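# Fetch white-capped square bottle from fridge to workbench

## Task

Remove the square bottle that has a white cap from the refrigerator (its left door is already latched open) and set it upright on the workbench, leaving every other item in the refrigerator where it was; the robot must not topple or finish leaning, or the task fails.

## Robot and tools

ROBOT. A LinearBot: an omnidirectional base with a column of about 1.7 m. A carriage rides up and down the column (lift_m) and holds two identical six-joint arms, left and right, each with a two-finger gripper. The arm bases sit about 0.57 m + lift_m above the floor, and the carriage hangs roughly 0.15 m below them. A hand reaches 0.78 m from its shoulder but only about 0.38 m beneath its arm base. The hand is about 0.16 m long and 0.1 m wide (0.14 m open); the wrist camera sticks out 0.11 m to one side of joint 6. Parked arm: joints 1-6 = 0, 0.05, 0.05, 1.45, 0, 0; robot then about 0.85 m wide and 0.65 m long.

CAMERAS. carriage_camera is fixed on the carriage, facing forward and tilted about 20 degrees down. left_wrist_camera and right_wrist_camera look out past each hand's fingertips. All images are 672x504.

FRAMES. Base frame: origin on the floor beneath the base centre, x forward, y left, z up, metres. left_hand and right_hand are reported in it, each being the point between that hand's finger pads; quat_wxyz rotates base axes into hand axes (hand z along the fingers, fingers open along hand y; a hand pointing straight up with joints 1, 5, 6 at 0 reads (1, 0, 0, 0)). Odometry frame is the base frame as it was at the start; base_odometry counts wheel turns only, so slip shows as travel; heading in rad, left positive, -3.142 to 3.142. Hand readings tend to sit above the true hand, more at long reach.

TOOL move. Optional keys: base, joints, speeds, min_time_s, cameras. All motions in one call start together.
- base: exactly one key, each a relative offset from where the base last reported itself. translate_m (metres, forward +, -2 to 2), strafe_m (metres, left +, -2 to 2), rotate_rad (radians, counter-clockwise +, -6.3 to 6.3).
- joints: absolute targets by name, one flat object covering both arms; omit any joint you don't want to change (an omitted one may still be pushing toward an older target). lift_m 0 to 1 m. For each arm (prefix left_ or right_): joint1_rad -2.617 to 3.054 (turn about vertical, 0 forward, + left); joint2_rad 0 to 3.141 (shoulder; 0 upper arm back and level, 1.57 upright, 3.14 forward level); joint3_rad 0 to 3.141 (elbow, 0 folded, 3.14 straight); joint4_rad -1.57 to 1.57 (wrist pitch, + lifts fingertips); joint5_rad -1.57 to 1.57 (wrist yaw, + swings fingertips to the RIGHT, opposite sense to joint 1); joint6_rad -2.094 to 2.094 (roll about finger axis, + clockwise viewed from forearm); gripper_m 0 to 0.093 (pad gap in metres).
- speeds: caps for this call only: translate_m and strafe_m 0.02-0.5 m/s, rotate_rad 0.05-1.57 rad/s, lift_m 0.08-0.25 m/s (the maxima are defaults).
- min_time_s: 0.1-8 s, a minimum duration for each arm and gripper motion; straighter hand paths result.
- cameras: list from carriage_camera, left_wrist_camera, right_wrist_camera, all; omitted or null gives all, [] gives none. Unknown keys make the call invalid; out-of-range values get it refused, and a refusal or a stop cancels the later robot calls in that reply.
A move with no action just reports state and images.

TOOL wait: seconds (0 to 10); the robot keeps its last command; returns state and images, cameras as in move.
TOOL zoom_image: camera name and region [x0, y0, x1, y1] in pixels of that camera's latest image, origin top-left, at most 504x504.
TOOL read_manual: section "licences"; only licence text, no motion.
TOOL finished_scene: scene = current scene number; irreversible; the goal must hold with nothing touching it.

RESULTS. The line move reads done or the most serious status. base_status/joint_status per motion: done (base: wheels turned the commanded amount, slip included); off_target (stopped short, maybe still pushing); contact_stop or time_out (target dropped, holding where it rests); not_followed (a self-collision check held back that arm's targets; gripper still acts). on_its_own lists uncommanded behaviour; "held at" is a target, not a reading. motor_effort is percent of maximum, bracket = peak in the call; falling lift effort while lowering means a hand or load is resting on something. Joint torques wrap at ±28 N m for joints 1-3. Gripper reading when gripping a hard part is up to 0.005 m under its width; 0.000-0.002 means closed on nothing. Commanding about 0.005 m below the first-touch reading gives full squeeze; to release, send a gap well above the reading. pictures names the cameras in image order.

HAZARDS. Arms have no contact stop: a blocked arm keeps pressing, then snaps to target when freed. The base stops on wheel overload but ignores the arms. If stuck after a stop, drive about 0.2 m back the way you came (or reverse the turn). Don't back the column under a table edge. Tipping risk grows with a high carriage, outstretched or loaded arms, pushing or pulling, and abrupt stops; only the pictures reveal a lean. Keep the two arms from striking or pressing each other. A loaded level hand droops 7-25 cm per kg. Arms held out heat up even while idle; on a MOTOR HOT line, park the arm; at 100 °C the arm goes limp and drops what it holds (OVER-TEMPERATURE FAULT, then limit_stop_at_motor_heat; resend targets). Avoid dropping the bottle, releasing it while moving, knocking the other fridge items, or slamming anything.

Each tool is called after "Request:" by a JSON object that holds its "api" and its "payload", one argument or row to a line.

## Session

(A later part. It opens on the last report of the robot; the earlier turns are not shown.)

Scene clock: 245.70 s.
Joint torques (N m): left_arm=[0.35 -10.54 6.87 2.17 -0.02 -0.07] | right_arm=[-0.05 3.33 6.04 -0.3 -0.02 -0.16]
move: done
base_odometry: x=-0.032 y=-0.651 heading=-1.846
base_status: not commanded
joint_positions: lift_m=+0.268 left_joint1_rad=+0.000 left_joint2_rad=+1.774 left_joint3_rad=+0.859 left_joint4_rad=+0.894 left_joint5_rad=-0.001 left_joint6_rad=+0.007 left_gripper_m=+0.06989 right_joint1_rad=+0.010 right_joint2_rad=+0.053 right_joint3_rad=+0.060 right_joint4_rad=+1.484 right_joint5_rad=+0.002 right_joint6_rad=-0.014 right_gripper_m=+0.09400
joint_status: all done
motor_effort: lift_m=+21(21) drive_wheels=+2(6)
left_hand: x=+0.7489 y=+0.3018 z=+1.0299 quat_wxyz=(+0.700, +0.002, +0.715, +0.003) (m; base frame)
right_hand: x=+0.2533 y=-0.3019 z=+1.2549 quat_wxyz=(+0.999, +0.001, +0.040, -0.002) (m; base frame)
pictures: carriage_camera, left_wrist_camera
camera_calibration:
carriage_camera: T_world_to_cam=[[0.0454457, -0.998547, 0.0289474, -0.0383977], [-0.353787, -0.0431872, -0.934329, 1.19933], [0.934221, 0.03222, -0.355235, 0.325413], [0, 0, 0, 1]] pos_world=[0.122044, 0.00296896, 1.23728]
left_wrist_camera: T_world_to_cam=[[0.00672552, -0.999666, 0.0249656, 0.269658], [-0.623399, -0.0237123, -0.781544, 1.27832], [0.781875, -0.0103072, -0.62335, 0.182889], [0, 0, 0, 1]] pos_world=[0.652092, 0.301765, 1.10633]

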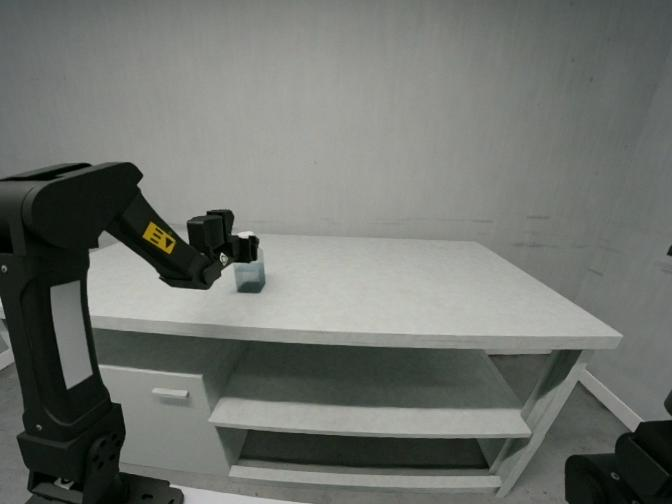

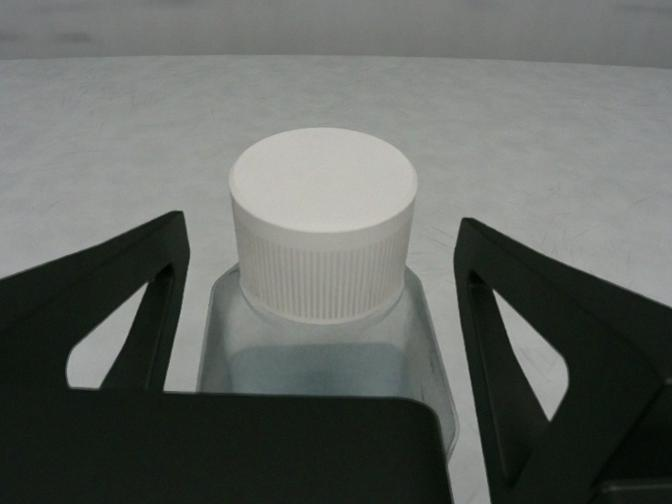

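Request:
{"api": "move", "payload": {
  "joints": {"lift_m": 0.29},
  "cameras": []
}}

Request:
{"api": "move", "payload": {
  "base": {"translate_m": -0.25},
  "speeds": {"translate_m": 0.18},
  "cameras": ["carriage_camera", "left_wrist_camera"]
}}

Scene clock: 252.13 s.
Joint torques (N m): left_arm=[0.35 -10.17 6.83 2.25 -0.02 -0.08] | right_arm=[-0.09 3.36 6.02 -0.3 -0.02 -0.16]
move: done
base_odometry: x=-0.032 y=-0.651 heading=-1.846
base_status: not commanded
joint_positions: lift_m=+0.290 left_joint1_rad=+0.000 left_joint2_rad=+1.769 left_joint3_rad=+0.859 left_joint4_rad=+0.888 left_joint5_rad=-0.001 left_joint6_rad=+0.007 left_gripper_m=+0.06989 right_joint1_rad=+0.010 right_joint2_rad=+0.053 right_joint3_rad=+0.060 right_joint4_rad=+1.484 right_joint5_rad=+0.002 right_joint6_rad=-0.014 right_gripper_m=+0.09400
joint_status: all done
motor_effort: lift_m=+25(32) drive_wheels=+2(6)
left_hand: x=+0.7484 y=+0.3018 z=+1.0521 quat_wxyz=(+0.699, +0.002, +0.715, +0.003) (m; base frame)
right_hand: x=+0.2533 y=-0.3019 z=+1.2764 quat_wxyz=(+0.999, +0.001, +0.040, -0.002) (m; base frame)
pictures: none
No camera images: "cameras" was empty.

Scene clock: 254.60 s.
Joint torques (N m): left_arm=[0.35 -10.15 6.89 2.25 -0.02 -0.08] | right_arm=[-0.05 3.36 6.05 -0.3 -0.02 -0.16]
move: done
base_odometry: x=+0.036 y=-0.410 heading=-1.846
base_status: done
joint_positions: lift_m=+0.290 left_joint1_rad=+0.000 left_joint2_rad=+1.769 left_joint3_rad=+0.859 left_joint4_rad=+0.888 left_joint5_rad=-0.001 left_joint6_rad=+0.007 left_gripper_m=+0.06989 right_joint1_rad=+0.010 right_joint2_rad=+0.053 right_joint3_rad=+0.060 right_joint4_rad=+1.484 right_joint5_rad=+0.002 right_joint6_rad=-0.014 right_gripper_m=+0.09400
joint_status: not commanded
motor_effort: lift_m=+25(25) drive_wheels=-2(12)
left_hand: x=+0.7484 y=+0.3018 z=+1.0521 quat_wxyz=(+0.699, +0.002, +0.715, +0.003) (m; base frame)
right_hand: x=+0.2535 y=-0.3019 z=+1.2764 quat_wxyz=(+0.999, +0.001, +0.040, -0.002) (m; base frame)
pictures: carriage_camera, left_wrist_camera
camera_calibration:
carriage_camera: T_world_to_cam=[[0.0454457, -0.998547, 0.0289474, -0.0390205], [-0.353787, -0.0431872, -0.934329, 1.21943], [0.934221, 0.03222, -0.355235, 0.333055], [0, 0, 0, 1]] pos_world=[0.122044, 0.00296896, 1.25879]
left_wrist_camera: T_world_to_cam=[[0.00677312, -0.999666, 0.0249521, 0.269086], [-0.624888, -0.0237118, -0.780354, 1.29523], [0.780685, -0.0103068, -0.62484, 0.199551], [0, 0, 0, 1]] pos_world=[0.651763, 0.301765, 1.12871]

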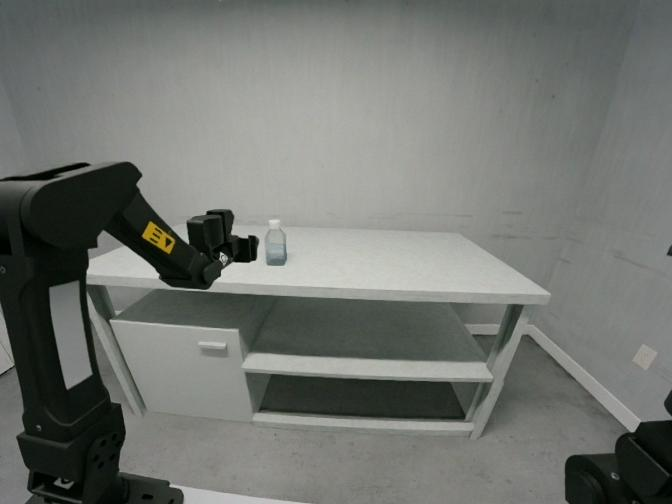

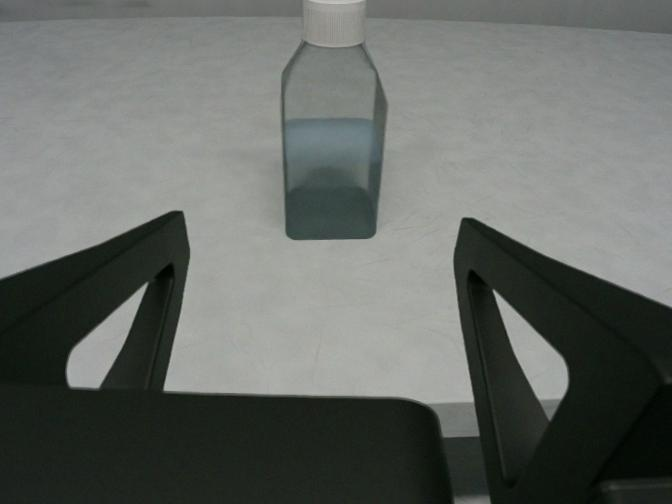

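Bottle stands upright on the bench, and the hand is clear of it.

Request:
{"api": "finished_scene", "payload": {
  "scene": 2
}}

The scene is finished: the task was done.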